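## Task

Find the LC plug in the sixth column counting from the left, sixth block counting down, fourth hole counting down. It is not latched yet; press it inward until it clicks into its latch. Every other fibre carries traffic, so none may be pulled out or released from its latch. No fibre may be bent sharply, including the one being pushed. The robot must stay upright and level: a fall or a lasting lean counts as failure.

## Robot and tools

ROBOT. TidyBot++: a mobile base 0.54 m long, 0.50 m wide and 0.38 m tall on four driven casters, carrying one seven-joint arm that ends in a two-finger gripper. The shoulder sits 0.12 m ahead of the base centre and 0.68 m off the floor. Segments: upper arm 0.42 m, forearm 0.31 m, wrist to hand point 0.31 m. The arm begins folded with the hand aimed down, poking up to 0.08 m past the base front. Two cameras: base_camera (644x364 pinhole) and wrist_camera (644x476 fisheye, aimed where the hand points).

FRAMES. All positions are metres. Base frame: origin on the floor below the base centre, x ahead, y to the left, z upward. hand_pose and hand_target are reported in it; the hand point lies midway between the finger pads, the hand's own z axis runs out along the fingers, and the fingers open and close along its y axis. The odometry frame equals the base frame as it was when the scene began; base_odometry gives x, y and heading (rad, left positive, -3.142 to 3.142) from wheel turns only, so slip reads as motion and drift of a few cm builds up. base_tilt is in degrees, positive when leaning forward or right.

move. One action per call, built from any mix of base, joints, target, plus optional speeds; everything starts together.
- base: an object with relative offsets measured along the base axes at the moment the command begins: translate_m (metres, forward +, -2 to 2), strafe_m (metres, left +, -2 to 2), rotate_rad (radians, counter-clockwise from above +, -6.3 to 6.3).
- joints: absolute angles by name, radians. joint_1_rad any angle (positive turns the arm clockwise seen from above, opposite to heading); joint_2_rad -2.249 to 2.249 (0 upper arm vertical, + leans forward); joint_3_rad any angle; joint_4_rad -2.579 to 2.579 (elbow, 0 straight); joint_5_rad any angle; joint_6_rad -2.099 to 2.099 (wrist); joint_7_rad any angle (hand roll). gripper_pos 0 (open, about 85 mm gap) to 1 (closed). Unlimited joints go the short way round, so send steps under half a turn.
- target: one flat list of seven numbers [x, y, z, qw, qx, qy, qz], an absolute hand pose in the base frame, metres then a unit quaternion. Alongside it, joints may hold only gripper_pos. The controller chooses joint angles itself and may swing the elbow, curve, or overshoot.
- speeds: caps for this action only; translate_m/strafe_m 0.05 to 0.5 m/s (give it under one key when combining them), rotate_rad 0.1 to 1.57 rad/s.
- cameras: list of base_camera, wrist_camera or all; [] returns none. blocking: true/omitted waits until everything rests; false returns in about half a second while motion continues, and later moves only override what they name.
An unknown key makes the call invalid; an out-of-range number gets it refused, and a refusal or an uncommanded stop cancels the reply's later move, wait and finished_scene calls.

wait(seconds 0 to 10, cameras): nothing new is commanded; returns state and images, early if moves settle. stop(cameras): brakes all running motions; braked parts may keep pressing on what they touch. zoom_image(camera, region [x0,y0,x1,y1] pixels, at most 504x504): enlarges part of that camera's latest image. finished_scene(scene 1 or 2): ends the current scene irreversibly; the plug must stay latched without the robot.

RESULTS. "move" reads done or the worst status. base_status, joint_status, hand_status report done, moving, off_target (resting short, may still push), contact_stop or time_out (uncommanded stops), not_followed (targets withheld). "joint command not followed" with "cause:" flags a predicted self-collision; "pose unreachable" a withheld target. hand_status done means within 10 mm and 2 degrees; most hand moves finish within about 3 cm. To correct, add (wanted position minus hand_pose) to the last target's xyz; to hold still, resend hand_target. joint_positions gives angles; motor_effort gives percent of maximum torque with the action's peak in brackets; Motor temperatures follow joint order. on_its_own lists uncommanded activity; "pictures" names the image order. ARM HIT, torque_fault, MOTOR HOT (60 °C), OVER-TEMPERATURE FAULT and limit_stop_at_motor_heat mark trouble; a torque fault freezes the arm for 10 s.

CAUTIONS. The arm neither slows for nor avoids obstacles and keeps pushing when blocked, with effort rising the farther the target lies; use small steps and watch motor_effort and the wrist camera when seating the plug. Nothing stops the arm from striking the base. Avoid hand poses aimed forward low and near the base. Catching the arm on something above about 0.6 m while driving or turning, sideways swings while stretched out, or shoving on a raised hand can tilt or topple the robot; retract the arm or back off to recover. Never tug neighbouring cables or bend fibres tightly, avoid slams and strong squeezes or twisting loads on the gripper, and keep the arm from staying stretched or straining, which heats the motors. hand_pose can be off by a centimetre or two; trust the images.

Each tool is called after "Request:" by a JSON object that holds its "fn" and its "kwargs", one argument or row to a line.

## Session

Request:
{"fn": "move", "kwargs": {
  "joints": {"joint_1_rad":0,"joint_3_rad":3.14,"joint_5_rad":-0.04,"joint_6_rad":0.65,"joint_7_rad":1.54,"gripper_pos":0.962},
  "cameras": ["wrist_camera"]
}}

Scene clock: 2.13 s.
Motor temperatures (°C): [31 25 27 29 33 37 41]
move: done
base_odometry: x=+0.000 y=+0.000 heading=+0.000
base_tilt: forward=-0.1 right=+0.4
base_status: not commanded
joint_positions: joint_1_rad=+0.015 joint_2_rad=-0.313 joint_3_rad=+3.127 joint_4_rad=-2.548 joint_5_rad=-0.018 joint_6_rad=+0.607 joint_7_rad=+1.568 gripper_pos=+0.962
joint_status: all done
motor_effort: joint_1_rad=-1(2) joint_2_rad=-7(7) joint_3_rad=+1(2) joint_4_rad=+20(20) joint_5_rad=+0(1) joint_6_rad=+9(9) joint_7_rad=+0(1)
hand_pose: x=+0.5476 y=-0.0015 z=+0.8706 quat_wxyz=(+0.000, +0.727, -0.009, +0.687) (m; base frame)
hand_target: x=+0.5483 y=-0.0054 z=+0.8847 quat_wxyz=(-0.014, +0.711, -0.030, +0.702) (m; base frame)
hand_status: not commanded
pictures: wrist_camera

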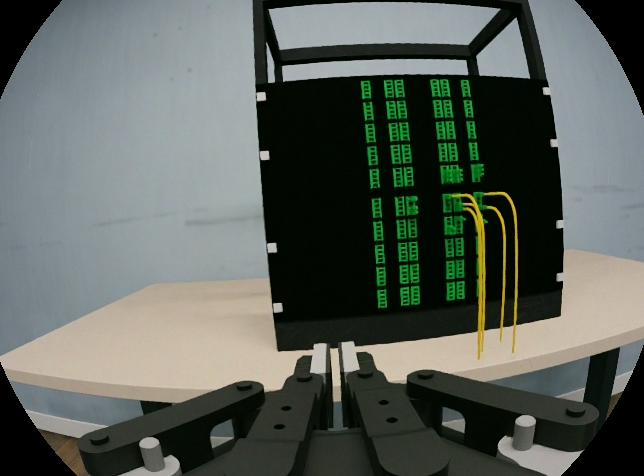

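Request:
{"fn": "move", "kwargs": {
  "base": {"rotate_rad":-0.11},
  "cameras": []
}}

Request:
{"fn": "move", "kwargs": {
  "base": {"strafe_m":-0.12,"translate_m":0.17},
  "joints": {"joint_2_rad":-0.43,"joint_4_rad":-2.37,"joint_6_rad":0.41},
  "cameras": ["wrist_camera"]
}}

Request:
{"fn": "zoom_image", "kwargs": {
  "camera": "wrist_camera",
  "region": [260, 210, 420, 330]
}}

Scene clock: 5.03 s.
Motor temperatures (°C): [31 25 27 29 33 37 41]
move: done
base_odometry: x=+0.000 y=+0.000 heading=-0.109
base_tilt: forward=-0.1 right=+0.4
base_status: done
joint_positions: joint_1_rad=+0.010 joint_2_rad=-0.313 joint_3_rad=+3.135 joint_4_rad=-2.548 joint_5_rad=-0.018 joint_6_rad=+0.608 joint_7_rad=+1.568 gripper_pos=+0.962
joint_status: not commanded
motor_effort: joint_1_rad=-1(2) joint_2_rad=-7(7) joint_3_rad=+1(2) joint_4_rad=+20(20) joint_5_rad=+0(1) joint_6_rad=+9(9) joint_7_rad=+0(1)
hand_pose: x=+0.5477 y=-0.0033 z=+0.8709 quat_wxyz=(+0.000, +0.727, -0.011, +0.687) (m; base frame)
hand_target: x=+0.5483 y=-0.0054 z=+0.8847 quat_wxyz=(-0.014, +0.711, -0.030, +0.702) (m; base frame)
hand_status: not commanded
pictures: none
No camera images: "cameras" was empty.

Scene clock: 6.67 s.
Motor temperatures (°C): [31 25 27 29 33 37 41]
move: done
base_odometry: x=+0.156 y=-0.138 heading=-0.110
base_tilt: forward=-0.2 right=+0.4
base_status: done
joint_positions: joint_1_rad=+0.010 joint_2_rad=-0.414 joint_3_rad=+3.137 joint_4_rad=-2.393 joint_5_rad=-0.018 joint_6_rad=+0.456 joint_7_rad=+1.568 gripper_pos=+0.962
joint_status: all done
motor_effort: joint_1_rad=-1(2) joint_2_rad=-6(8) joint_3_rad=+1(2) joint_4_rad=+22(23) joint_5_rad=+0(1) joint_6_rad=+9(10) joint_7_rad=-1(1)
hand_pose: x=+0.5491 y=-0.0032 z=+0.9570 quat_wxyz=(-0.001, +0.690, -0.011, +0.724) (m; base frame)
hand_target: x=+0.5478 y=-0.0028 z=+0.9634 quat_wxyz=(-0.019, +0.692, -0.028, +0.721) (m; base frame)
hand_status: not commanded
pictures: wrist_camera

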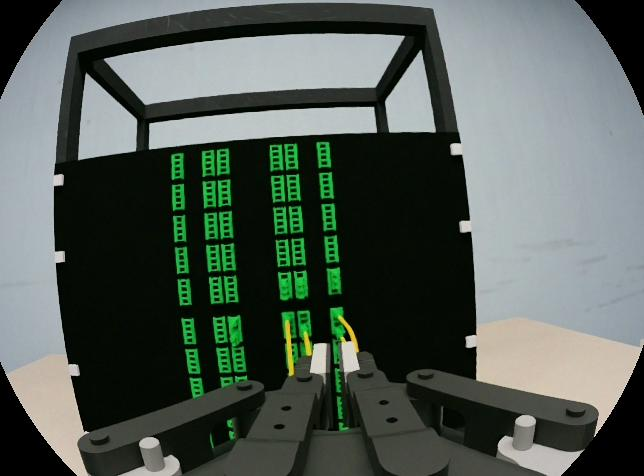

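Scaled by 3.150.

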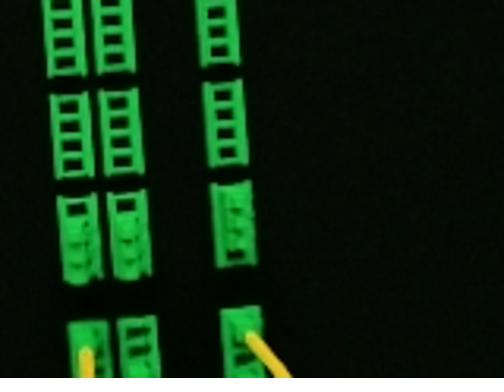

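Request:
{"fn": "move", "kwargs": {
  "base": {"strafe_m":-0.009,"translate_m":0.02},
  "joints": {"joint_2_rad":-0.33,"joint_4_rad":-2.535,"joint_6_rad":0.65,"joint_7_rad":1.605,"joint_5_rad":0.05},
  "cameras": ["wrist_camera"]
}}

Request:
{"fn": "zoom_image", "kwargs": {
  "camera": "wrist_camera",
  "region": [270, 200, 400, 320]
}}

Scene clock: 10.10 s.
Motor temperatures (°C): [31 25 27 29 33 37 41]
move: done
base_odometry: x=+0.175 y=-0.150 heading=-0.110
base_tilt: forward=-0.1 right=+0.4
base_status: done
joint_positions: joint_1_rad=+0.010 joint_2_rad=-0.348 joint_3_rad=+3.137 joint_4_rad=-2.519 joint_5_rad=-0.012 joint_6_rad=+0.606 joint_7_rad=+1.570 gripper_pos=+0.962
joint_status: all done
motor_effort: joint_1_rad=+0(2) joint_2_rad=-6(8) joint_3_rad=+0(2) joint_4_rad=+20(22) joint_5_rad=+0(1) joint_6_rad=+9(10) joint_7_rad=+0(1)
hand_pose: x=+0.5460 y=-0.0030 z=+0.9017 quat_wxyz=(+0.001, +0.705, -0.008, +0.709) (m; base frame)
hand_target: x=+0.5470 y=+0.0115 z=+0.8983 quat_wxyz=(+0.015, +0.701, +0.037, +0.712) (m; base frame)
hand_status: not commanded
pictures: wrist_camera

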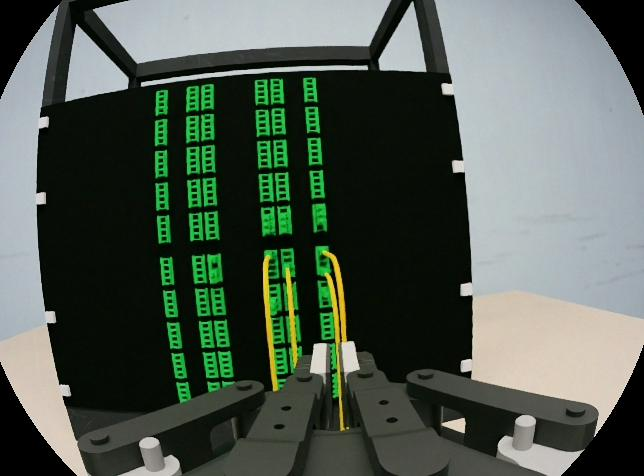

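Scaled by 3.877.

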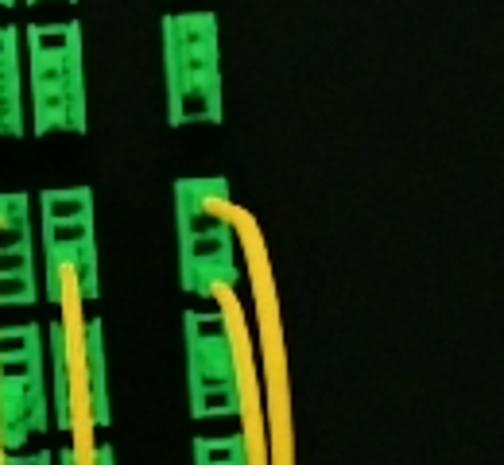

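Request:
{"fn": "move", "kwargs": {
  "base": {"strafe_m":-0.006,"translate_m":0.1},
  "joints": {"joint_2_rad":-0.405,"joint_4_rad":-2.42,"joint_6_rad":0.43,"joint_7_rad":1.65,"joint_5_rad":0.09,"gripper_pos":0.82},
  "speeds": {"translate_m":0.2},
  "cameras": ["wrist_camera"]
}}

Request:
{"fn": "zoom_image", "kwargs": {
  "camera": "wrist_camera",
  "region": [270, 260, 400, 380]
}}

Scene clock: 18.47 s.
Motor temperatures (°C): [31 25 27 29 33 37 41]
move: done
base_odometry: x=+0.274 y=-0.167 heading=-0.110
base_tilt: forward=-0.2 right=+0.4
base_status: done
joint_positions: joint_1_rad=+0.010 joint_2_rad=-0.390 joint_3_rad=+3.137 joint_4_rad=-2.443 joint_5_rad=+0.015 joint_6_rad=+0.474 joint_7_rad=+1.604 gripper_pos=+0.820
joint_status: all done
motor_effort: joint_1_rad=-1(1) joint_2_rad=-6(9) joint_3_rad=+1(2) joint_4_rad=+21(22) joint_5_rad=+0(1) joint_6_rad=+9(10) joint_7_rad=+0(2)
hand_pose: x=+0.5488 y=+0.0013 z=+0.9221 quat_wxyz=(+0.017, +0.710, +0.017, +0.704) (m; base frame)
hand_target: x=+0.5481 y=+0.0138 z=+0.9285 quat_wxyz=(+0.043, +0.709, +0.071, +0.700) (m; base frame)
hand_status: not commanded
pictures: wrist_camera

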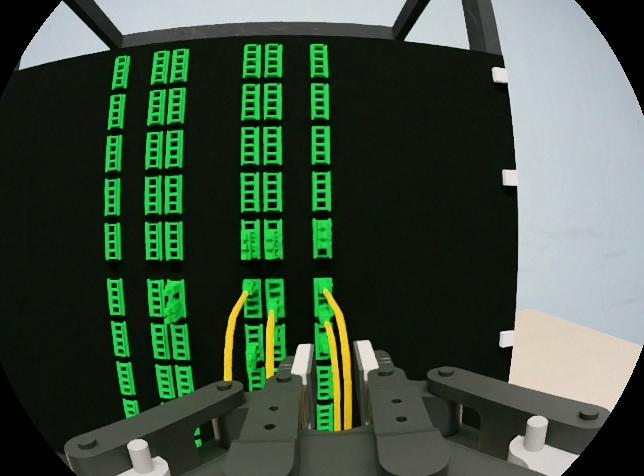

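Scaled by 3.877.

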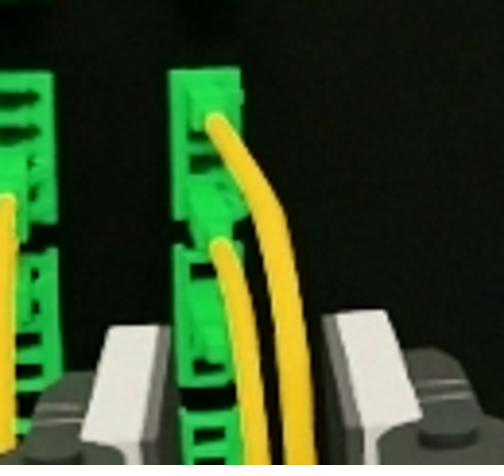

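Request:
{"fn": "move", "kwargs": {
  "base": {"strafe_m":-0.0065,"translate_m":0.055},
  "speeds": {"translate_m":0.1},
  "cameras": ["wrist_camera"]
}}

Request:
{"fn": "zoom_image", "kwargs": {
  "camera": "wrist_camera",
  "region": [270, 270, 400, 390]
}}

Scene clock: 21.10 s.
Motor temperatures (°C): [31 25 27 29 33 37 41]
move: done
base_odometry: x=+0.328 y=-0.179 heading=-0.110
base_tilt: forward=-0.1 right=+0.4
base_status: done
joint_positions: joint_1_rad=+0.010 joint_2_rad=-0.397 joint_3_rad=+3.137 joint_4_rad=-2.443 joint_5_rad=+0.016 joint_6_rad=+0.473 joint_7_rad=+1.604 gripper_pos=+0.820
joint_status: not commanded
motor_effort: joint_1_rad=+0(1) joint_2_rad=-6(8) joint_3_rad=+1(2) joint_4_rad=+21(22) joint_5_rad=+0(1) joint_6_rad=+9(9) joint_7_rad=+0(1)
hand_pose: x=+0.5471 y=+0.0014 z=+0.9249 quat_wxyz=(+0.017, +0.708, +0.018, +0.706) (m; base frame)
hand_target: x=+0.5481 y=+0.0138 z=+0.9285 quat_wxyz=(+0.043, +0.709, +0.071, +0.700) (m; base frame)
hand_status: not commanded
pictures: wrist_camera

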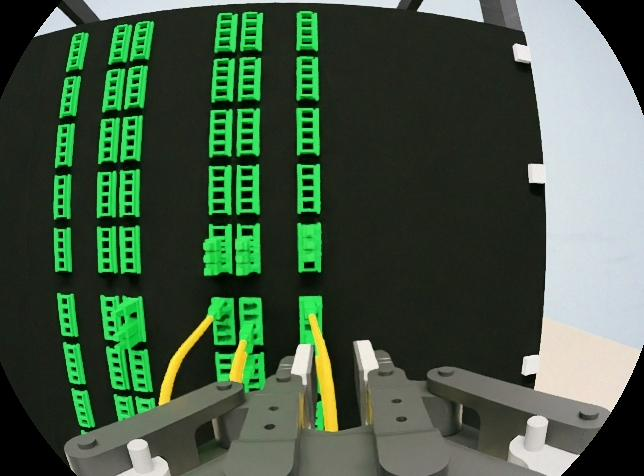

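Scaled by 3.877.

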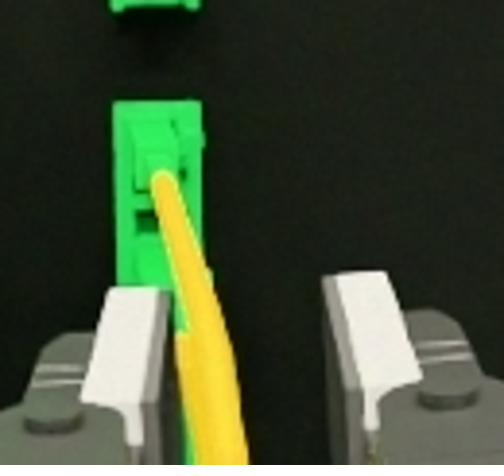

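Request:
{"fn": "move", "kwargs": {
  "base": {"translate_m":0.025},
  "speeds": {"translate_m":0.05},
  "cameras": ["wrist_camera"]
}}

Request:
{"fn": "zoom_image", "kwargs": {
  "camera": "wrist_camera",
  "region": [270, 270, 400, 390]
}}

Scene clock: 25.83 s.
Motor temperatures (°C): [31 25 27 29 33 37 41]
move: done
base_odometry: x=+0.353 y=-0.182 heading=-0.110
base_tilt: forward=-0.1 right=+0.4
base_status: done
joint_positions: joint_1_rad=+0.005 joint_2_rad=-0.398 joint_3_rad=+3.137 joint_4_rad=-2.443 joint_5_rad=+0.022 joint_6_rad=+0.472 joint_7_rad=+1.604 gripper_pos=+0.820
joint_status: not commanded
motor_effort: joint_1_rad=+1(2) joint_2_rad=-6(7) joint_3_rad=+2(3) joint_4_rad=+22(23) joint_5_rad=-1(1) joint_6_rad=+10(10) joint_7_rad=+0(1)
hand_pose: x=+0.5468 y=+0.0046 z=+0.9251 quat_wxyz=(+0.016, +0.708, +0.023, +0.706) (m; base frame)
hand_target: x=+0.5481 y=+0.0138 z=+0.9285 quat_wxyz=(+0.043, +0.709, +0.071, +0.700) (m; base frame)
hand_status: not commanded
pictures: wrist_camera

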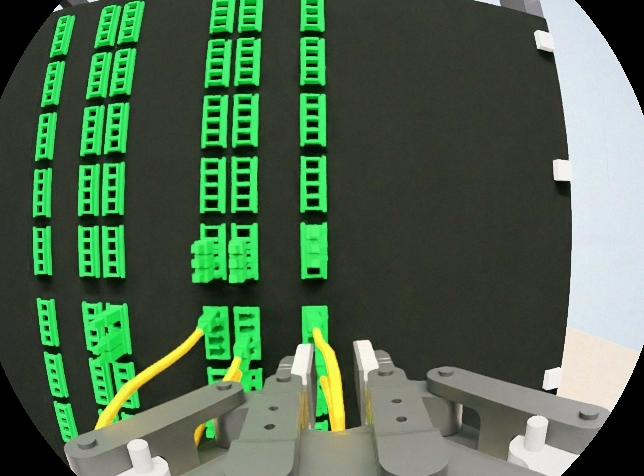

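Scaled by 3.877.

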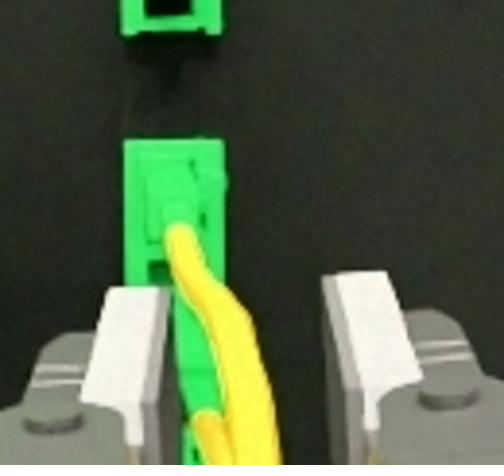

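Request:
{"fn": "move", "kwargs": {
  "base": {"translate_m":-0.02},
  "speeds": {"translate_m":0.1},
  "cameras": ["wrist_camera"]
}}

Request:
{"fn": "zoom_image", "kwargs": {
  "camera": "wrist_camera",
  "region": [270, 270, 400, 390]
}}

Scene clock: 28.60 s.
Motor temperatures (°C): [31 25 27 29 33 37 41]
move: done
base_odometry: x=+0.333 y=-0.180 heading=-0.110
base_tilt: forward=-0.1 right=+0.4
base_status: done
joint_positions: joint_1_rad=+0.005 joint_2_rad=-0.405 joint_3_rad=+3.137 joint_4_rad=-2.443 joint_5_rad=+0.022 joint_6_rad=+0.472 joint_7_rad=+1.604 gripper_pos=+0.820
joint_status: not commanded
motor_effort: joint_1_rad=+0(1) joint_2_rad=-5(9) joint_3_rad=+0(3) joint_4_rad=+22(22) joint_5_rad=+0(1) joint_6_rad=+9(10) joint_7_rad=+0(1)
hand_pose: x=+0.5450 y=+0.0046 z=+0.9284 quat_wxyz=(+0.016, +0.705, +0.023, +0.709) (m; base frame)
hand_target: x=+0.5481 y=+0.0138 z=+0.9285 quat_wxyz=(+0.043, +0.709, +0.071, +0.700) (m; base frame)
hand_status: not commanded
pictures: wrist_camera

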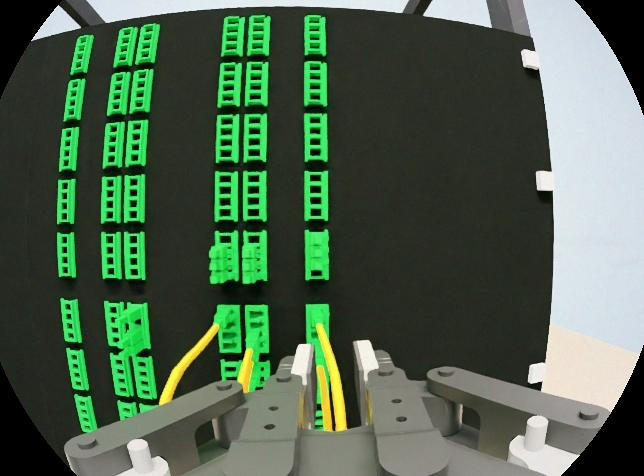

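Scaled by 3.877.

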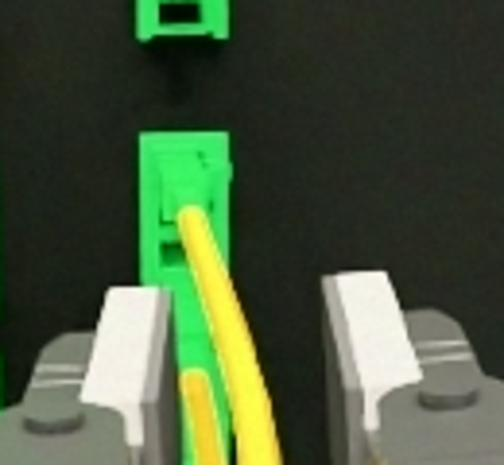

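Request:
{"fn": "move", "kwargs": {
  "base": {"strafe_m":-0.003},
  "joints": {"joint_2_rad":-0.35,"joint_4_rad":-2.496,"joint_6_rad":0.585},
  "cameras": ["wrist_camera"]
}}

Request:
{"fn": "zoom_image", "kwargs": {
  "camera": "wrist_camera",
  "region": [270, 270, 400, 390]
}}

Scene clock: 31.70 s.
Motor temperatures (°C): [31 25 27 29 33 37 41]
move: done
base_odometry: x=+0.333 y=-0.183 heading=-0.110
base_tilt: forward=-0.2 right=+0.4
base_status: done
joint_positions: joint_1_rad=+0.005 joint_2_rad=-0.368 joint_3_rad=+3.137 joint_4_rad=-2.481 joint_5_rad=+0.022 joint_6_rad=+0.556 joint_7_rad=+1.604 gripper_pos=+0.820
joint_status: all done
motor_effort: joint_1_rad=+0(2) joint_2_rad=-6(7) joint_3_rad=+1(2) joint_4_rad=+21(22) joint_5_rad=+0(1) joint_6_rad=+9(10) joint_7_rad=+0(1)
hand_pose: x=+0.5480 y=+0.0051 z=+0.9164 quat_wxyz=(+0.015, +0.702, +0.023, +0.712) (m; base frame)
hand_target: x=+0.5493 y=+0.0176 z=+0.9085 quat_wxyz=(+0.037, +0.701, +0.073, +0.709) (m; base frame)
hand_status: not commanded
pictures: wrist_camera

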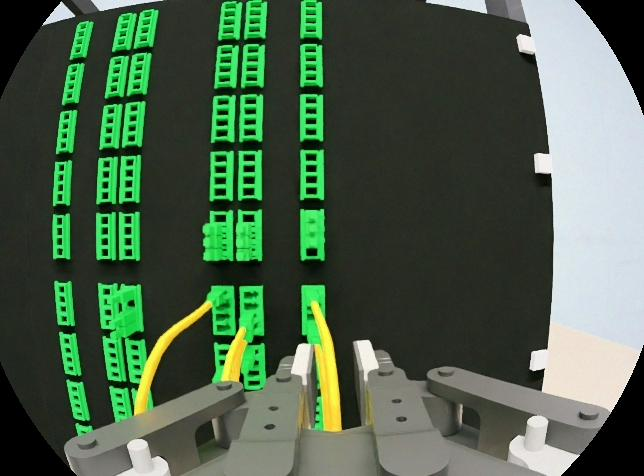

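Scaled by 3.877.

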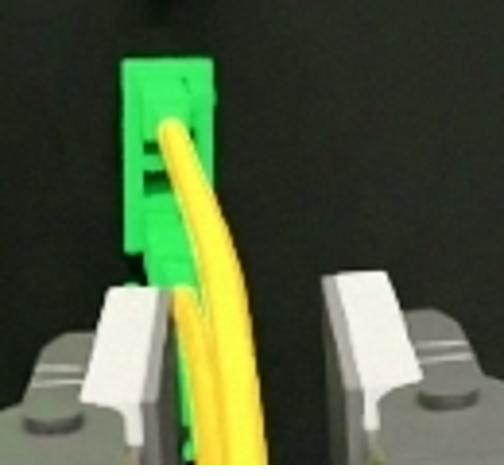

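Request:
{"fn": "move", "kwargs": {
  "base": {"translate_m":0.018,"strafe_m":0.0015},
  "speeds": {"translate_m":0.05},
  "cameras": ["wrist_camera"]
}}

Request:
{"fn": "zoom_image", "kwargs": {
  "camera": "wrist_camera",
  "region": [270, 270, 400, 390]
}}

Scene clock: 34.13 s.
Motor temperatures (°C): [31 25 27 29 33 37 41]
move: done
base_odometry: x=+0.351 y=-0.184 heading=-0.110
base_tilt: forward=-0.1 right=+0.4
base_status: done
joint_positions: joint_1_rad=+0.004 joint_2_rad=-0.368 joint_3_rad=+3.137 joint_4_rad=-2.481 joint_5_rad=+0.024 joint_6_rad=+0.556 joint_7_rad=+1.604 gripper_pos=+0.820
joint_status: not commanded
motor_effort: joint_1_rad=+0(2) joint_2_rad=-6(8) joint_3_rad=+1(3) joint_4_rad=+21(22) joint_5_rad=+0(1) joint_6_rad=+9(10) joint_7_rad=+0(1)
hand_pose: x=+0.5481 y=+0.0058 z=+0.9160 quat_wxyz=(+0.015, +0.702, +0.024, +0.712) (m; base frame)
hand_target: x=+0.5493 y=+0.0176 z=+0.9085 quat_wxyz=(+0.037, +0.701, +0.073, +0.709) (m; base frame)
hand_status: not commanded
pictures: wrist_camera

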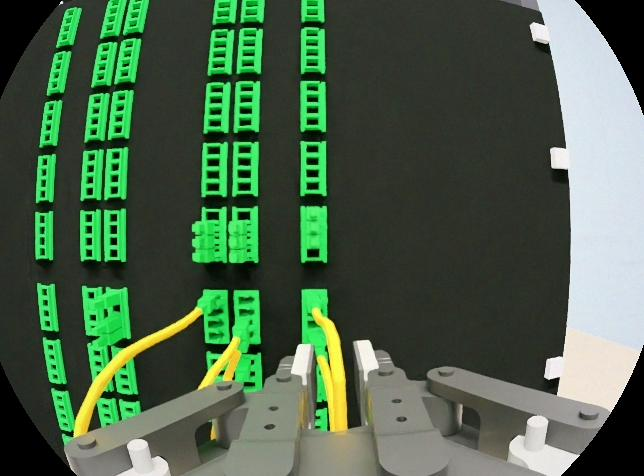

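Scaled by 3.877.

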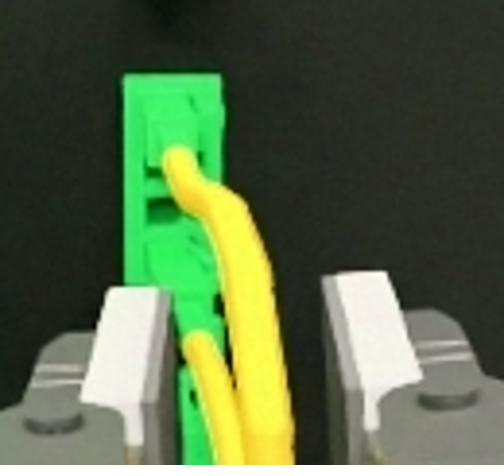

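Request:
{"fn": "move", "kwargs": {
  "base": {"translate_m":0.012},
  "speeds": {"translate_m":0.05},
  "cameras": ["wrist_camera"]
}}

Request:
{"fn": "zoom_image", "kwargs": {
  "camera": "wrist_camera",
  "region": [270, 270, 400, 390]
}}

Scene clock: 36.50 s.
Motor temperatures (°C): [31 25 27 29 33 37 41]
move: done
base_odometry: x=+0.363 y=-0.185 heading=-0.111
base_tilt: forward=-0.1 right=+0.3
base_status: done
joint_positions: joint_1_rad=+0.001 joint_2_rad=-0.375 joint_3_rad=+3.136 joint_4_rad=-2.488 joint_5_rad=+0.027 joint_6_rad=+0.559 joint_7_rad=+1.605 gripper_pos=+0.820
joint_status: not commanded
motor_effort: joint_1_rad=+2(2) joint_2_rad=-2(6) joint_3_rad=+3(4) joint_4_rad=+23(24) joint_5_rad=-1(2) joint_6_rad=+8(10) joint_7_rad=+0(1)
hand_pose: x=+0.5453 y=+0.0080 z=+0.9157 quat_wxyz=(+0.014, +0.701, +0.027, +0.712) (m; base frame)
hand_target: x=+0.5493 y=+0.0176 z=+0.9085 quat_wxyz=(+0.037, +0.701, +0.073, +0.709) (m; base frame)
hand_status: not commanded
pictures: wrist_camera

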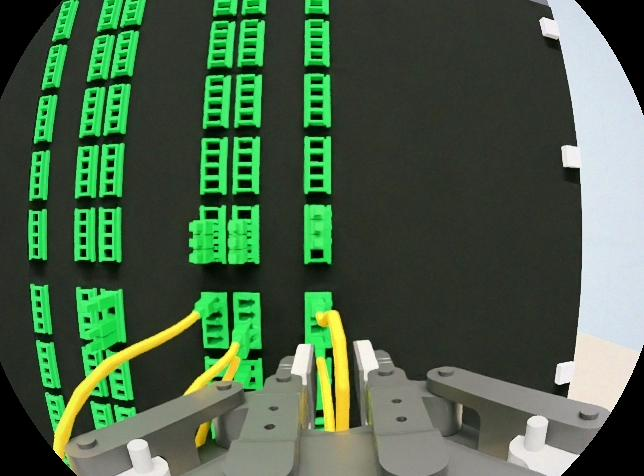

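Scaled by 3.877.

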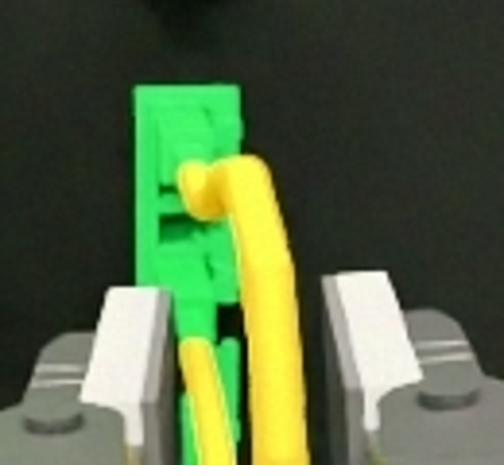

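Request:
{"fn": "move", "kwargs": {
  "base": {"translate_m":-0.09},
  "speeds": {"translate_m":0.2},
  "cameras": ["wrist_camera"]
}}

Request:
{"fn": "zoom_image", "kwargs": {
  "camera": "wrist_camera",
  "region": [240, 230, 400, 380]
}}

Request:
{"fn": "move", "kwargs": {
  "base": {"strafe_m":0.018},
  "joints": {"joint_7_rad":0.0,"gripper_pos":1.0},
  "cameras": ["wrist_camera"]
}}

Request:
{"fn": "zoom_image", "kwargs": {
  "camera": "wrist_camera",
  "region": [240, 230, 400, 380]
}}

Scene clock: 44.43 s.
Motor temperatures (°C): [31 25 27 29 33 37 41]
move: done
base_odometry: x=+0.274 y=-0.175 heading=-0.110
base_tilt: forward=-0.2 right=+0.4
base_status: done
joint_positions: joint_1_rad=+0.001 joint_2_rad=-0.360 joint_3_rad=+3.139 joint_4_rad=-2.488 joint_5_rad=+0.027 joint_6_rad=+0.560 joint_7_rad=+1.605 gripper_pos=+0.820
joint_status: not commanded
motor_effort: joint_1_rad=+0(2) joint_2_rad=-7(9) joint_3_rad=+1(4) joint_4_rad=+21(22) joint_5_rad=+0(2) joint_6_rad=+9(9) joint_7_rad=+0(1)
hand_pose: x=+0.5487 y=+0.0067 z=+0.9101 quat_wxyz=(+0.015, +0.706, +0.026, +0.708) (m; base frame)
hand_target: x=+0.5493 y=+0.0176 z=+0.9085 quat_wxyz=(+0.037, +0.701, +0.073, +0.709) (m; base frame)
hand_status: not commanded
pictures: wrist_camera

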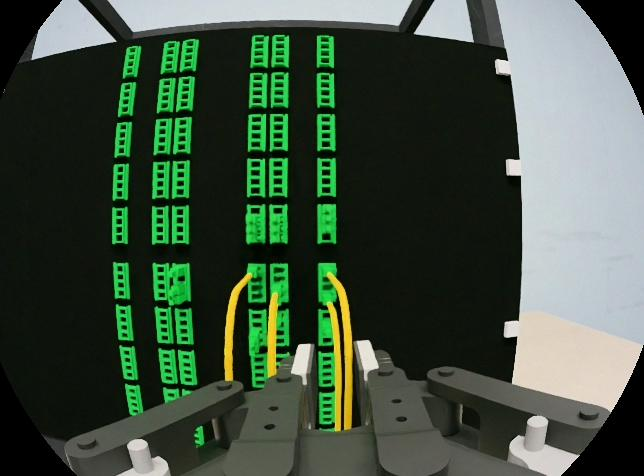

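Scaled by 3.150.

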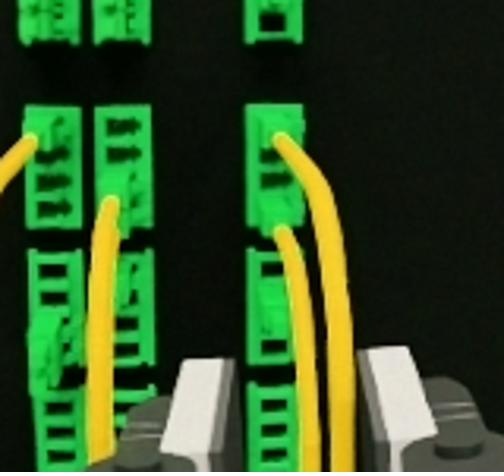

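Scene clock: 46.60 s.
Motor temperatures (°C): [31 25 27 29 33 37 41]
move: done
base_odometry: x=+0.276 y=-0.158 heading=-0.110
base_tilt: forward=-0.2 right=+0.4
base_status: done
joint_positions: joint_1_rad=+0.003 joint_2_rad=-0.337 joint_3_rad=+3.145 joint_4_rad=-2.496 joint_5_rad=+0.027 joint_6_rad=+0.560 joint_7_rad=+0.054 gripper_pos=+0.989
joint_status: all done
motor_effort: joint_1_rad=-4(4) joint_2_rad=-14(15) joint_3_rad=-3(3) joint_4_rad=+21(25) joint_5_rad=+1(1) joint_6_rad=+12(15) joint_7_rad=-1(2)
hand_pose: x=+0.5527 y=+0.0033 z=+0.8958 quat_wxyz=(-0.476, +0.528, -0.485, +0.509) (m; base frame)
hand_target: x=+0.5493 y=+0.0176 z=+0.9085 quat_wxyz=(-0.496, +0.529, -0.465, +0.508) (m; base frame)
hand_status: not commanded
pictures: wrist_camera

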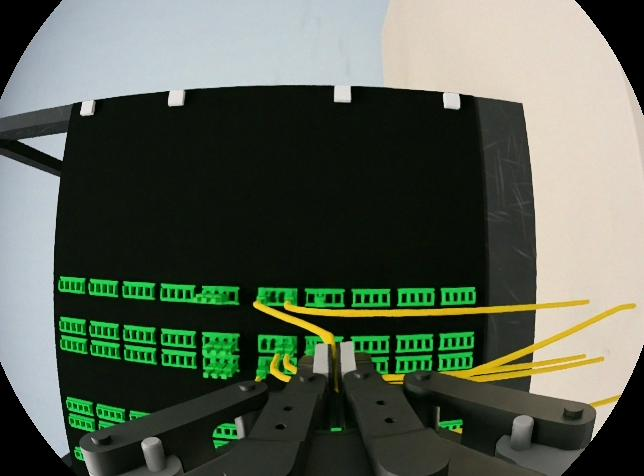

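Scaled by 3.150.

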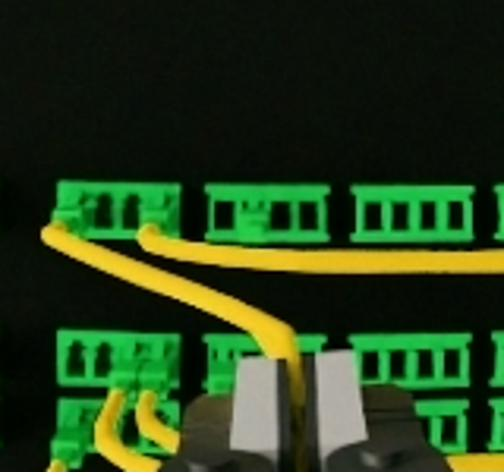

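Request:
{"fn": "move", "kwargs": {
  "joints": {"gripper_pos":0.75},
  "cameras": []
}}

Request:
{"fn": "move", "kwargs": {
  "joints": {"joint_7_rad":1.65},
  "cameras": ["wrist_camera"]
}}

Request:
{"fn": "zoom_image", "kwargs": {
  "camera": "wrist_camera",
  "region": [240, 230, 400, 390]
}}

Scene clock: 48.47 s.
Motor temperatures (°C): [31 25 27 29 33 37 41]
move: done
base_odometry: x=+0.276 y=-0.158 heading=-0.110
base_tilt: forward=-0.2 right=+0.4
base_status: not commanded
joint_positions: joint_1_rad=+0.002 joint_2_rad=-0.351 joint_3_rad=+3.142 joint_4_rad=-2.496 joint_5_rad=+0.027 joint_6_rad=+0.563 joint_7_rad=+0.045 gripper_pos=+0.750
joint_status: all done
motor_effort: joint_1_rad=-1(4) joint_2_rad=-6(14) joint_3_rad=+0(3) joint_4_rad=+21(21) joint_5_rad=+0(1) joint_6_rad=+9(12) joint_7_rad=-1(1)
hand_pose: x=+0.5496 y=+0.0048 z=+0.9031 quat_wxyz=(-0.484, +0.522, -0.482, +0.511) (m; base frame)
hand_target: x=+0.5493 y=+0.0176 z=+0.9085 quat_wxyz=(-0.496, +0.529, -0.465, +0.508) (m; base frame)
hand_status: not commanded
pictures: none
No camera images: "cameras" was empty.

Scene clock: 50.67 s.
Motor temperatures (°C): [31 25 27 29 33 37 41]
move: done
base_odometry: x=+0.276 y=-0.158 heading=-0.110
base_tilt: forward=-0.2 right=+0.4
base_status: not commanded
joint_positions: joint_1_rad=+0.002 joint_2_rad=-0.351 joint_3_rad=+3.142 joint_4_rad=-2.496 joint_5_rad=+0.027 joint_6_rad=+0.563 joint_7_rad=+1.604 gripper_pos=+0.750
joint_status: all done
motor_effort: joint_1_rad=+0(2) joint_2_rad=-7(7) joint_3_rad=+0(1) joint_4_rad=+21(21) joint_5_rad=+0(1) joint_6_rad=+9(9) joint_7_rad=+0(1)
hand_pose: x=+0.5496 y=+0.0048 z=+0.9031 quat_wxyz=(+0.015, +0.710, +0.024, +0.703) (m; base frame)
hand_target: x=+0.5493 y=+0.0176 z=+0.9085 quat_wxyz=(+0.037, +0.701, +0.073, +0.709) (m; base frame)
hand_status: not commanded
pictures: wrist_camera

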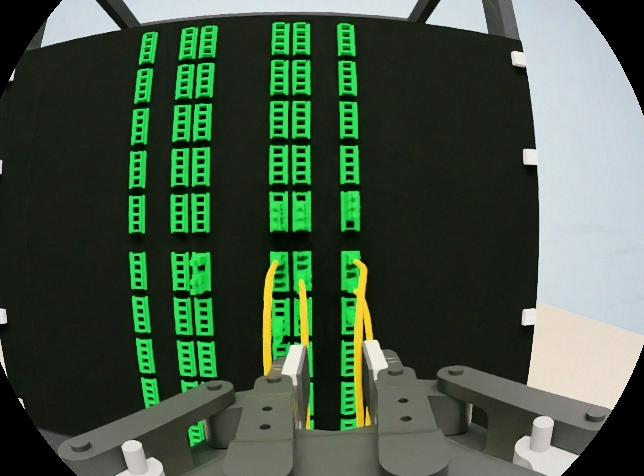

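Scaled by 3.150.

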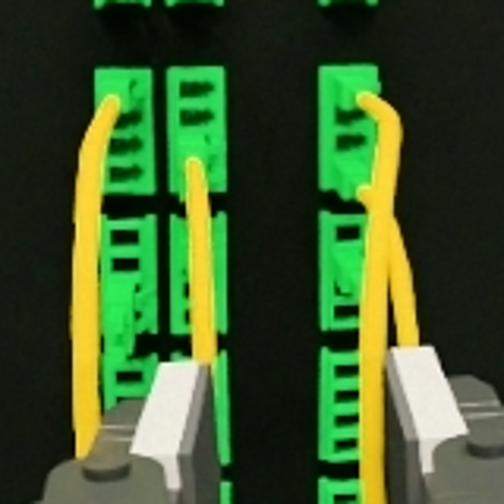

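Request:
{"fn": "move", "kwargs": {
  "base": {"translate_m":-0.13},
  "speeds": {"translate_m":0.15},
  "cameras": ["wrist_camera"]
}}

Request:
{"fn": "zoom_image", "kwargs": {
  "camera": "wrist_camera",
  "region": [240, 220, 400, 380]
}}

Scene clock: 53.17 s.
Motor temperatures (°C): [31 25 27 29 33 37 41]
move: done
base_odometry: x=+0.146 y=-0.143 heading=-0.110
base_tilt: forward=-0.2 right=+0.4
base_status: done
joint_positions: joint_1_rad=+0.002 joint_2_rad=-0.351 joint_3_rad=+3.142 joint_4_rad=-2.496 joint_5_rad=+0.027 joint_6_rad=+0.563 joint_7_rad=+1.605 gripper_pos=+0.750
joint_status: not commanded
motor_effort: joint_1_rad=+0(2) joint_2_rad=-7(10) joint_3_rad=+0(1) joint_4_rad=+21(21) joint_5_rad=+0(1) joint_6_rad=+9(9) joint_7_rad=+0(1)
hand_pose: x=+0.5495 y=+0.0048 z=+0.9031 quat_wxyz=(+0.016, +0.710, +0.024, +0.703) (m; base frame)
hand_target: x=+0.5493 y=+0.0176 z=+0.9085 quat_wxyz=(+0.037, +0.701, +0.073, +0.709) (m; base frame)
hand_status: not commanded
pictures: wrist_camera

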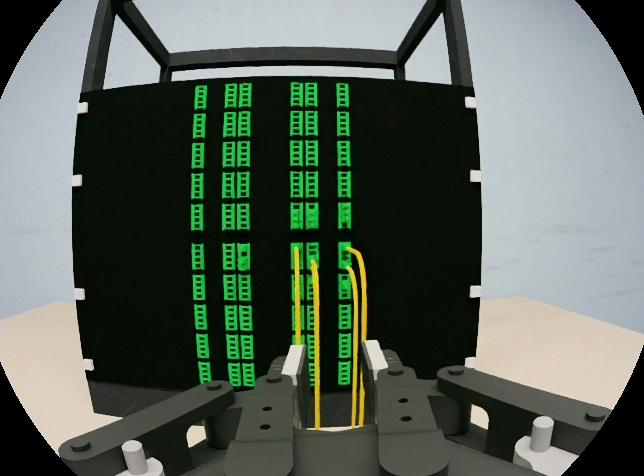

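Scaled by 3.150.

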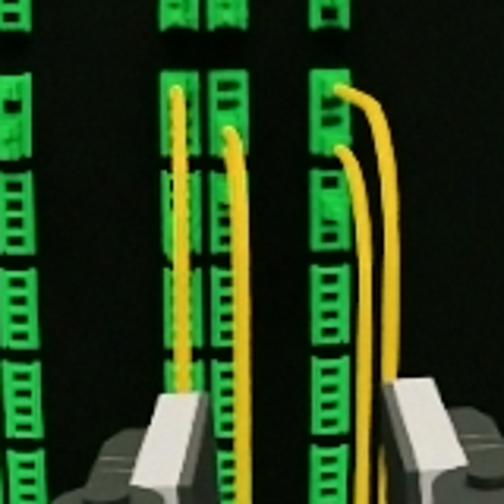

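Request:
{"fn": "move", "kwargs": {
  "base": {"strafe_m":-0.008},
  "joints": {"joint_7_rad":0.0,"gripper_pos":1.0},
  "cameras": ["wrist_camera"]
}}

Request:
{"fn": "zoom_image", "kwargs": {
  "camera": "wrist_camera",
  "region": [240, 230, 400, 390]
}}

Scene clock: 57.30 s.
Motor temperatures (°C): [31 25 27 29 33 37 41]
move: done
base_odometry: x=+0.145 y=-0.151 heading=-0.110
base_tilt: forward=-0.1 right=+0.4
base_status: done
joint_positions: joint_1_rad=+0.002 joint_2_rad=-0.351 joint_3_rad=+3.142 joint_4_rad=-2.496 joint_5_rad=+0.027 joint_6_rad=+0.563 joint_7_rad=+0.046 gripper_pos=+0.999
joint_status: all done
motor_effort: joint_1_rad=+0(2) joint_2_rad=-6(8) joint_3_rad=+1(2) joint_4_rad=+21(21) joint_5_rad=+0(1) joint_6_rad=+9(9) joint_7_rad=+0(2)
hand_pose: x=+0.5495 y=+0.0048 z=+0.9031 quat_wxyz=(-0.483, +0.522, -0.482, +0.511) (m; base frame)
hand_target: x=+0.5493 y=+0.0176 z=+0.9085 quat_wxyz=(-0.496, +0.529, -0.465, +0.508) (m; base frame)
hand_status: not commanded
pictures: wrist_camera

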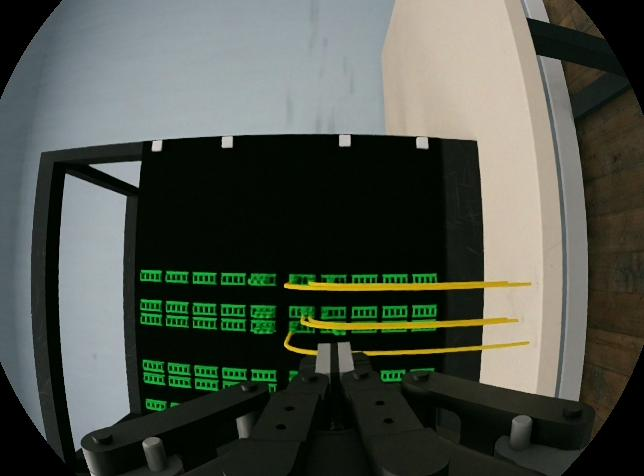

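Scaled by 3.150.

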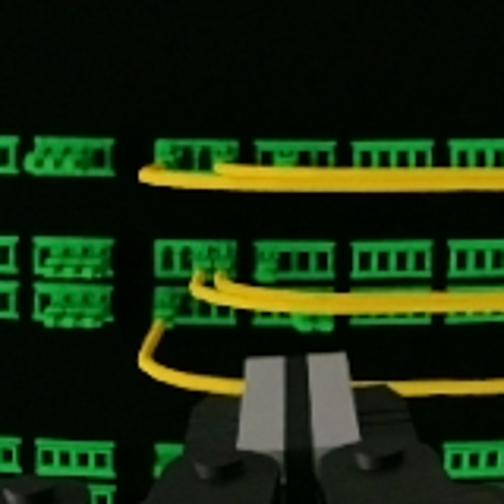

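Request:
{"fn": "move", "kwargs": {
  "base": {"strafe_m":0.004,"translate_m":0.12},
  "joints": {"joint_2_rad":-0.39,"joint_4_rad":-2.45,"joint_6_rad":0.5},
  "speeds": {"translate_m":0.15},
  "cameras": ["wrist_camera"]
}}

Request:
{"fn": "zoom_image", "kwargs": {
  "camera": "wrist_camera",
  "region": [240, 250, 400, 410]
}}

Scene clock: 61.27 s.
Motor temperatures (°C): [31 25 27 29 33 37 41]
move: done
base_odometry: x=+0.265 y=-0.160 heading=-0.111
base_tilt: forward=-0.2 right=+0.4
base_status: done
joint_positions: joint_1_rad=+0.002 joint_2_rad=-0.382 joint_3_rad=+3.142 joint_4_rad=-2.473 joint_5_rad=+0.027 joint_6_rad=+0.522 joint_7_rad=+0.045 gripper_pos=+0.999
joint_status: all done
motor_effort: joint_1_rad=-1(2) joint_2_rad=-6(9) joint_3_rad=+1(1) joint_4_rad=+21(22) joint_5_rad=+1(1) joint_6_rad=+9(10) joint_7_rad=+0(1)
hand_pose: x=+0.5462 y=+0.0045 z=+0.9166 quat_wxyz=(-0.486, +0.519, -0.479, +0.515) (m; base frame)
hand_target: x=+0.5475 y=+0.0155 z=+0.9260 quat_wxyz=(-0.493, +0.528, -0.466, +0.511) (m; base frame)
hand_status: not commanded
pictures: wrist_camera

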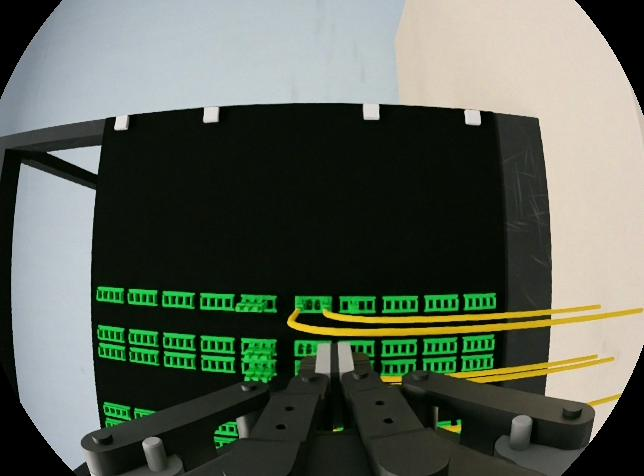

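Scaled by 3.150.

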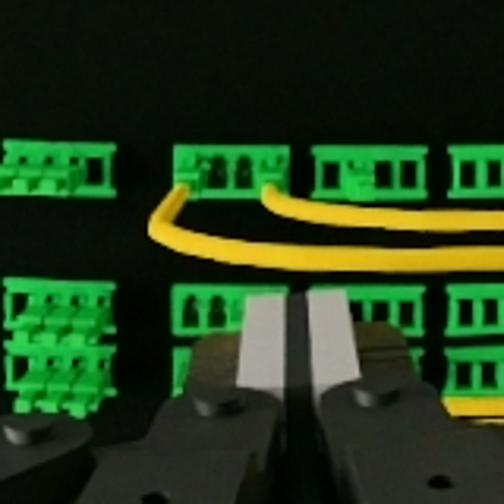

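Request:
{"fn": "move", "kwargs": {
  "base": {"strafe_m":0.0085},
  "cameras": []
}}

Request:
{"fn": "move", "kwargs": {
  "base": {"translate_m":0.055},
  "speeds": {"translate_m":0.1},
  "cameras": ["wrist_camera"]
}}

Request:
{"fn": "zoom_image", "kwargs": {
  "camera": "wrist_camera",
  "region": [240, 270, 400, 430]
}}

Scene clock: 63.10 s.
Motor temperatures (°C): [31 25 27 30 33 37 41]
move: done
base_odometry: x=+0.266 y=-0.152 heading=-0.111
base_tilt: forward=-0.2 right=+0.3
base_status: done
joint_positions: joint_1_rad=+0.002 joint_2_rad=-0.382 joint_3_rad=+3.141 joint_4_rad=-2.473 joint_5_rad=+0.027 joint_6_rad=+0.522 joint_7_rad=+0.045 gripper_pos=+0.999
joint_status: not commanded
motor_effort: joint_1_rad=+0(2) joint_2_rad=-6(7) joint_3_rad=+1(2) joint_4_rad=+21(21) joint_5_rad=+0(1) joint_6_rad=+9(9) joint_7_rad=+0(1)
hand_pose: x=+0.5461 y=+0.0048 z=+0.9166 quat_wxyz=(-0.486, +0.519, -0.479, +0.515) (m; base frame)
hand_target: x=+0.5475 y=+0.0155 z=+0.9260 quat_wxyz=(-0.493, +0.528, -0.466, +0.511) (m; base frame)
hand_status: not commanded
pictures: none
No camera images: "cameras" was empty.

Scene clock: 64.20 s.
Motor temperatures (°C): [31 25 27 30 33 37 41]
move: done
base_odometry: x=+0.321 y=-0.158 heading=-0.111
base_tilt: forward=-0.2 right=+0.4
base_status: done
joint_positions: joint_1_rad=+0.002 joint_2_rad=-0.385 joint_3_rad=+3.141 joint_4_rad=-2.473 joint_5_rad=+0.027 joint_6_rad=+0.522 joint_7_rad=+0.045 gripper_pos=+0.999
joint_status: not commanded
motor_effort: joint_1_rad=+0(1) joint_2_rad=-6(8) joint_3_rad=+0(1) joint_4_rad=+21(22) joint_5_rad=+0(1) joint_6_rad=+9(9) joint_7_rad=+0(1)
hand_pose: x=+0.5456 y=+0.0048 z=+0.9176 quat_wxyz=(-0.487, +0.519, -0.478, +0.515) (m; base frame)
hand_target: x=+0.5475 y=+0.0155 z=+0.9260 quat_wxyz=(-0.493, +0.528, -0.466, +0.511) (m; base frame)
hand_status: not commanded
pictures: wrist_camera

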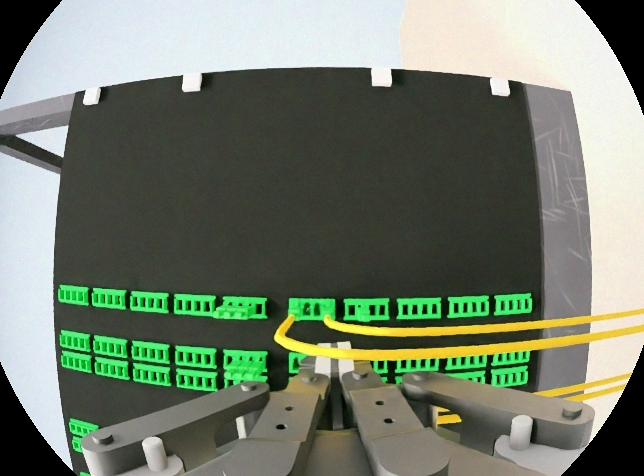

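Scaled by 3.150.

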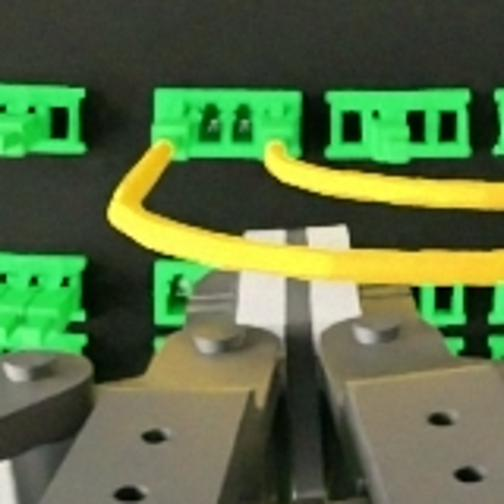

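Request:
{"fn": "move", "kwargs": {
  "base": {"strafe_m":-0.006},
  "cameras": ["wrist_camera"]
}}

Request:
{"fn": "zoom_image", "kwargs": {
  "camera": "wrist_camera",
  "region": [260, 280, 390, 410]
}}

Scene clock: 67.57 s.
Motor temperatures (°C): [31 25 27 30 33 37 41]
move: done
base_odometry: x=+0.320 y=-0.164 heading=-0.110
base_tilt: forward=-0.2 right=+0.4
base_status: done
joint_positions: joint_1_rad=+0.002 joint_2_rad=-0.385 joint_3_rad=+3.141 joint_4_rad=-2.473 joint_5_rad=+0.027 joint_6_rad=+0.522 joint_7_rad=+0.045 gripper_pos=+0.999
joint_status: not commanded
motor_effort: joint_1_rad=-1(1) joint_2_rad=-6(6) joint_3_rad=+1(2) joint_4_rad=+21(21) joint_5_rad=+0(1) joint_6_rad=+9(9) joint_7_rad=+0(1)
hand_pose: x=+0.5456 y=+0.0049 z=+0.9176 quat_wxyz=(-0.487, +0.519, -0.478, +0.515) (m; base frame)
hand_target: x=+0.5475 y=+0.0155 z=+0.9260 quat_wxyz=(-0.493, +0.528, -0.466, +0.511) (m; base frame)
hand_status: not commanded
pictures: wrist_camera

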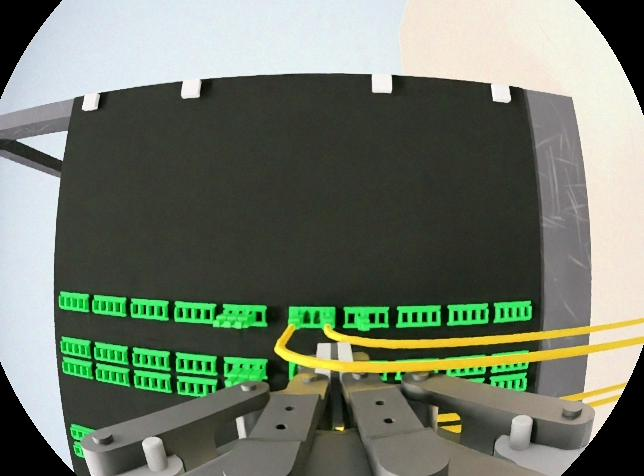

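Scaled by 3.877.

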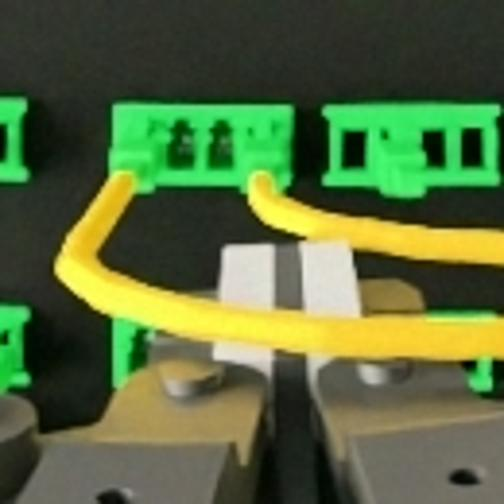

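Request:
{"fn": "move", "kwargs": {
  "base": {"strafe_m":0.0015,"translate_m":0.027},
  "speeds": {"translate_m":0.05},
  "cameras": ["wrist_camera"]
}}

Request:
{"fn": "zoom_image", "kwargs": {
  "camera": "wrist_camera",
  "region": [260, 280, 390, 410]
}}

Scene clock: 70.07 s.
Motor temperatures (°C): [31 25 27 30 33 37 41]
move: done
base_odometry: x=+0.348 y=-0.165 heading=-0.111
base_tilt: forward=-0.2 right=+0.4
base_status: done
joint_positions: joint_1_rad=-0.001 joint_2_rad=-0.386 joint_3_rad=+3.138 joint_4_rad=-2.473 joint_5_rad=+0.029 joint_6_rad=+0.522 joint_7_rad=+0.045 gripper_pos=+0.999
joint_status: not commanded
motor_effort: joint_1_rad=+1(2) joint_2_rad=-5(8) joint_3_rad=+2(4) joint_4_rad=+21(23) joint_5_rad=-1(2) joint_6_rad=+9(9) joint_7_rad=+0(2)
hand_pose: x=+0.5451 y=+0.0080 z=+0.9184 quat_wxyz=(-0.488, +0.520, -0.475, +0.515) (m; base frame)
hand_target: x=+0.5475 y=+0.0155 z=+0.9260 quat_wxyz=(-0.493, +0.528, -0.466, +0.511) (m; base frame)
hand_status: not commanded
pictures: wrist_camera

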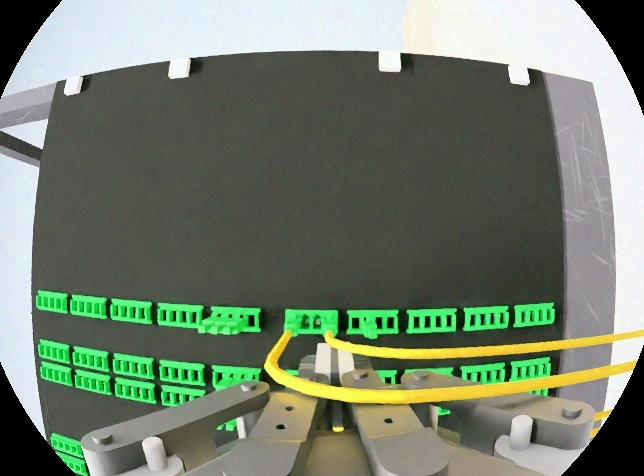

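Scaled by 3.877.

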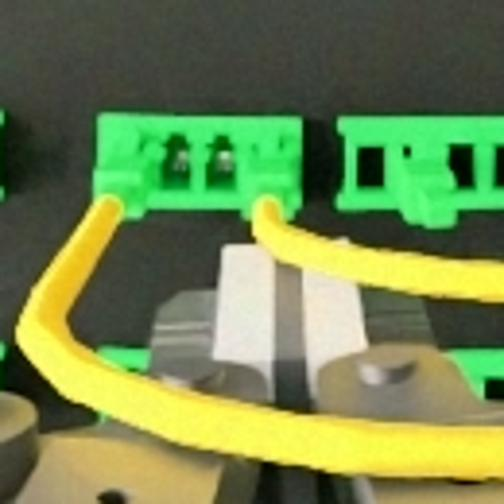

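Request:
{"fn": "move", "kwargs": {
  "base": {"strafe_m":-0.004},
  "cameras": ["wrist_camera"]
}}

Request:
{"fn": "zoom_image", "kwargs": {
  "camera": "wrist_camera",
  "region": [260, 280, 390, 410]
}}

Scene clock: 72.10 s.
Motor temperatures (°C): [31 25 27 30 33 37 41]
move: done
base_odometry: x=+0.347 y=-0.169 heading=-0.110
base_tilt: forward=-0.1 right=+0.4
base_status: done
joint_positions: joint_1_rad=-0.004 joint_2_rad=-0.386 joint_3_rad=+3.135 joint_4_rad=-2.473 joint_5_rad=+0.031 joint_6_rad=+0.522 joint_7_rad=+0.045 gripper_pos=+0.999
joint_status: not commanded
motor_effort: joint_1_rad=+1(3) joint_2_rad=-6(6) joint_3_rad=+2(4) joint_4_rad=+21(23) joint_5_rad=-1(2) joint_6_rad=+9(9) joint_7_rad=+0(1)
hand_pose: x=+0.5450 y=+0.0110 z=+0.9184 quat_wxyz=(-0.489, +0.523, -0.473, +0.514) (m; base frame)
hand_target: x=+0.5475 y=+0.0155 z=+0.9260 quat_wxyz=(-0.493, +0.528, -0.466, +0.511) (m; base frame)
hand_status: not commanded
pictures: wrist_camera

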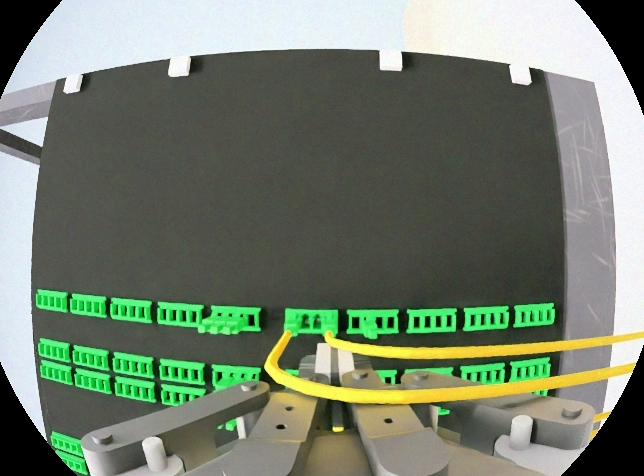

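Scaled by 3.877.

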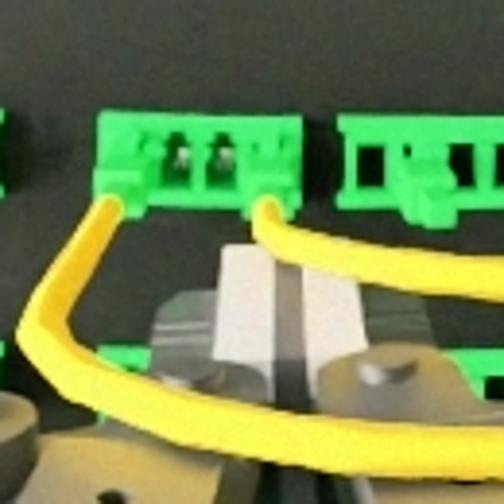

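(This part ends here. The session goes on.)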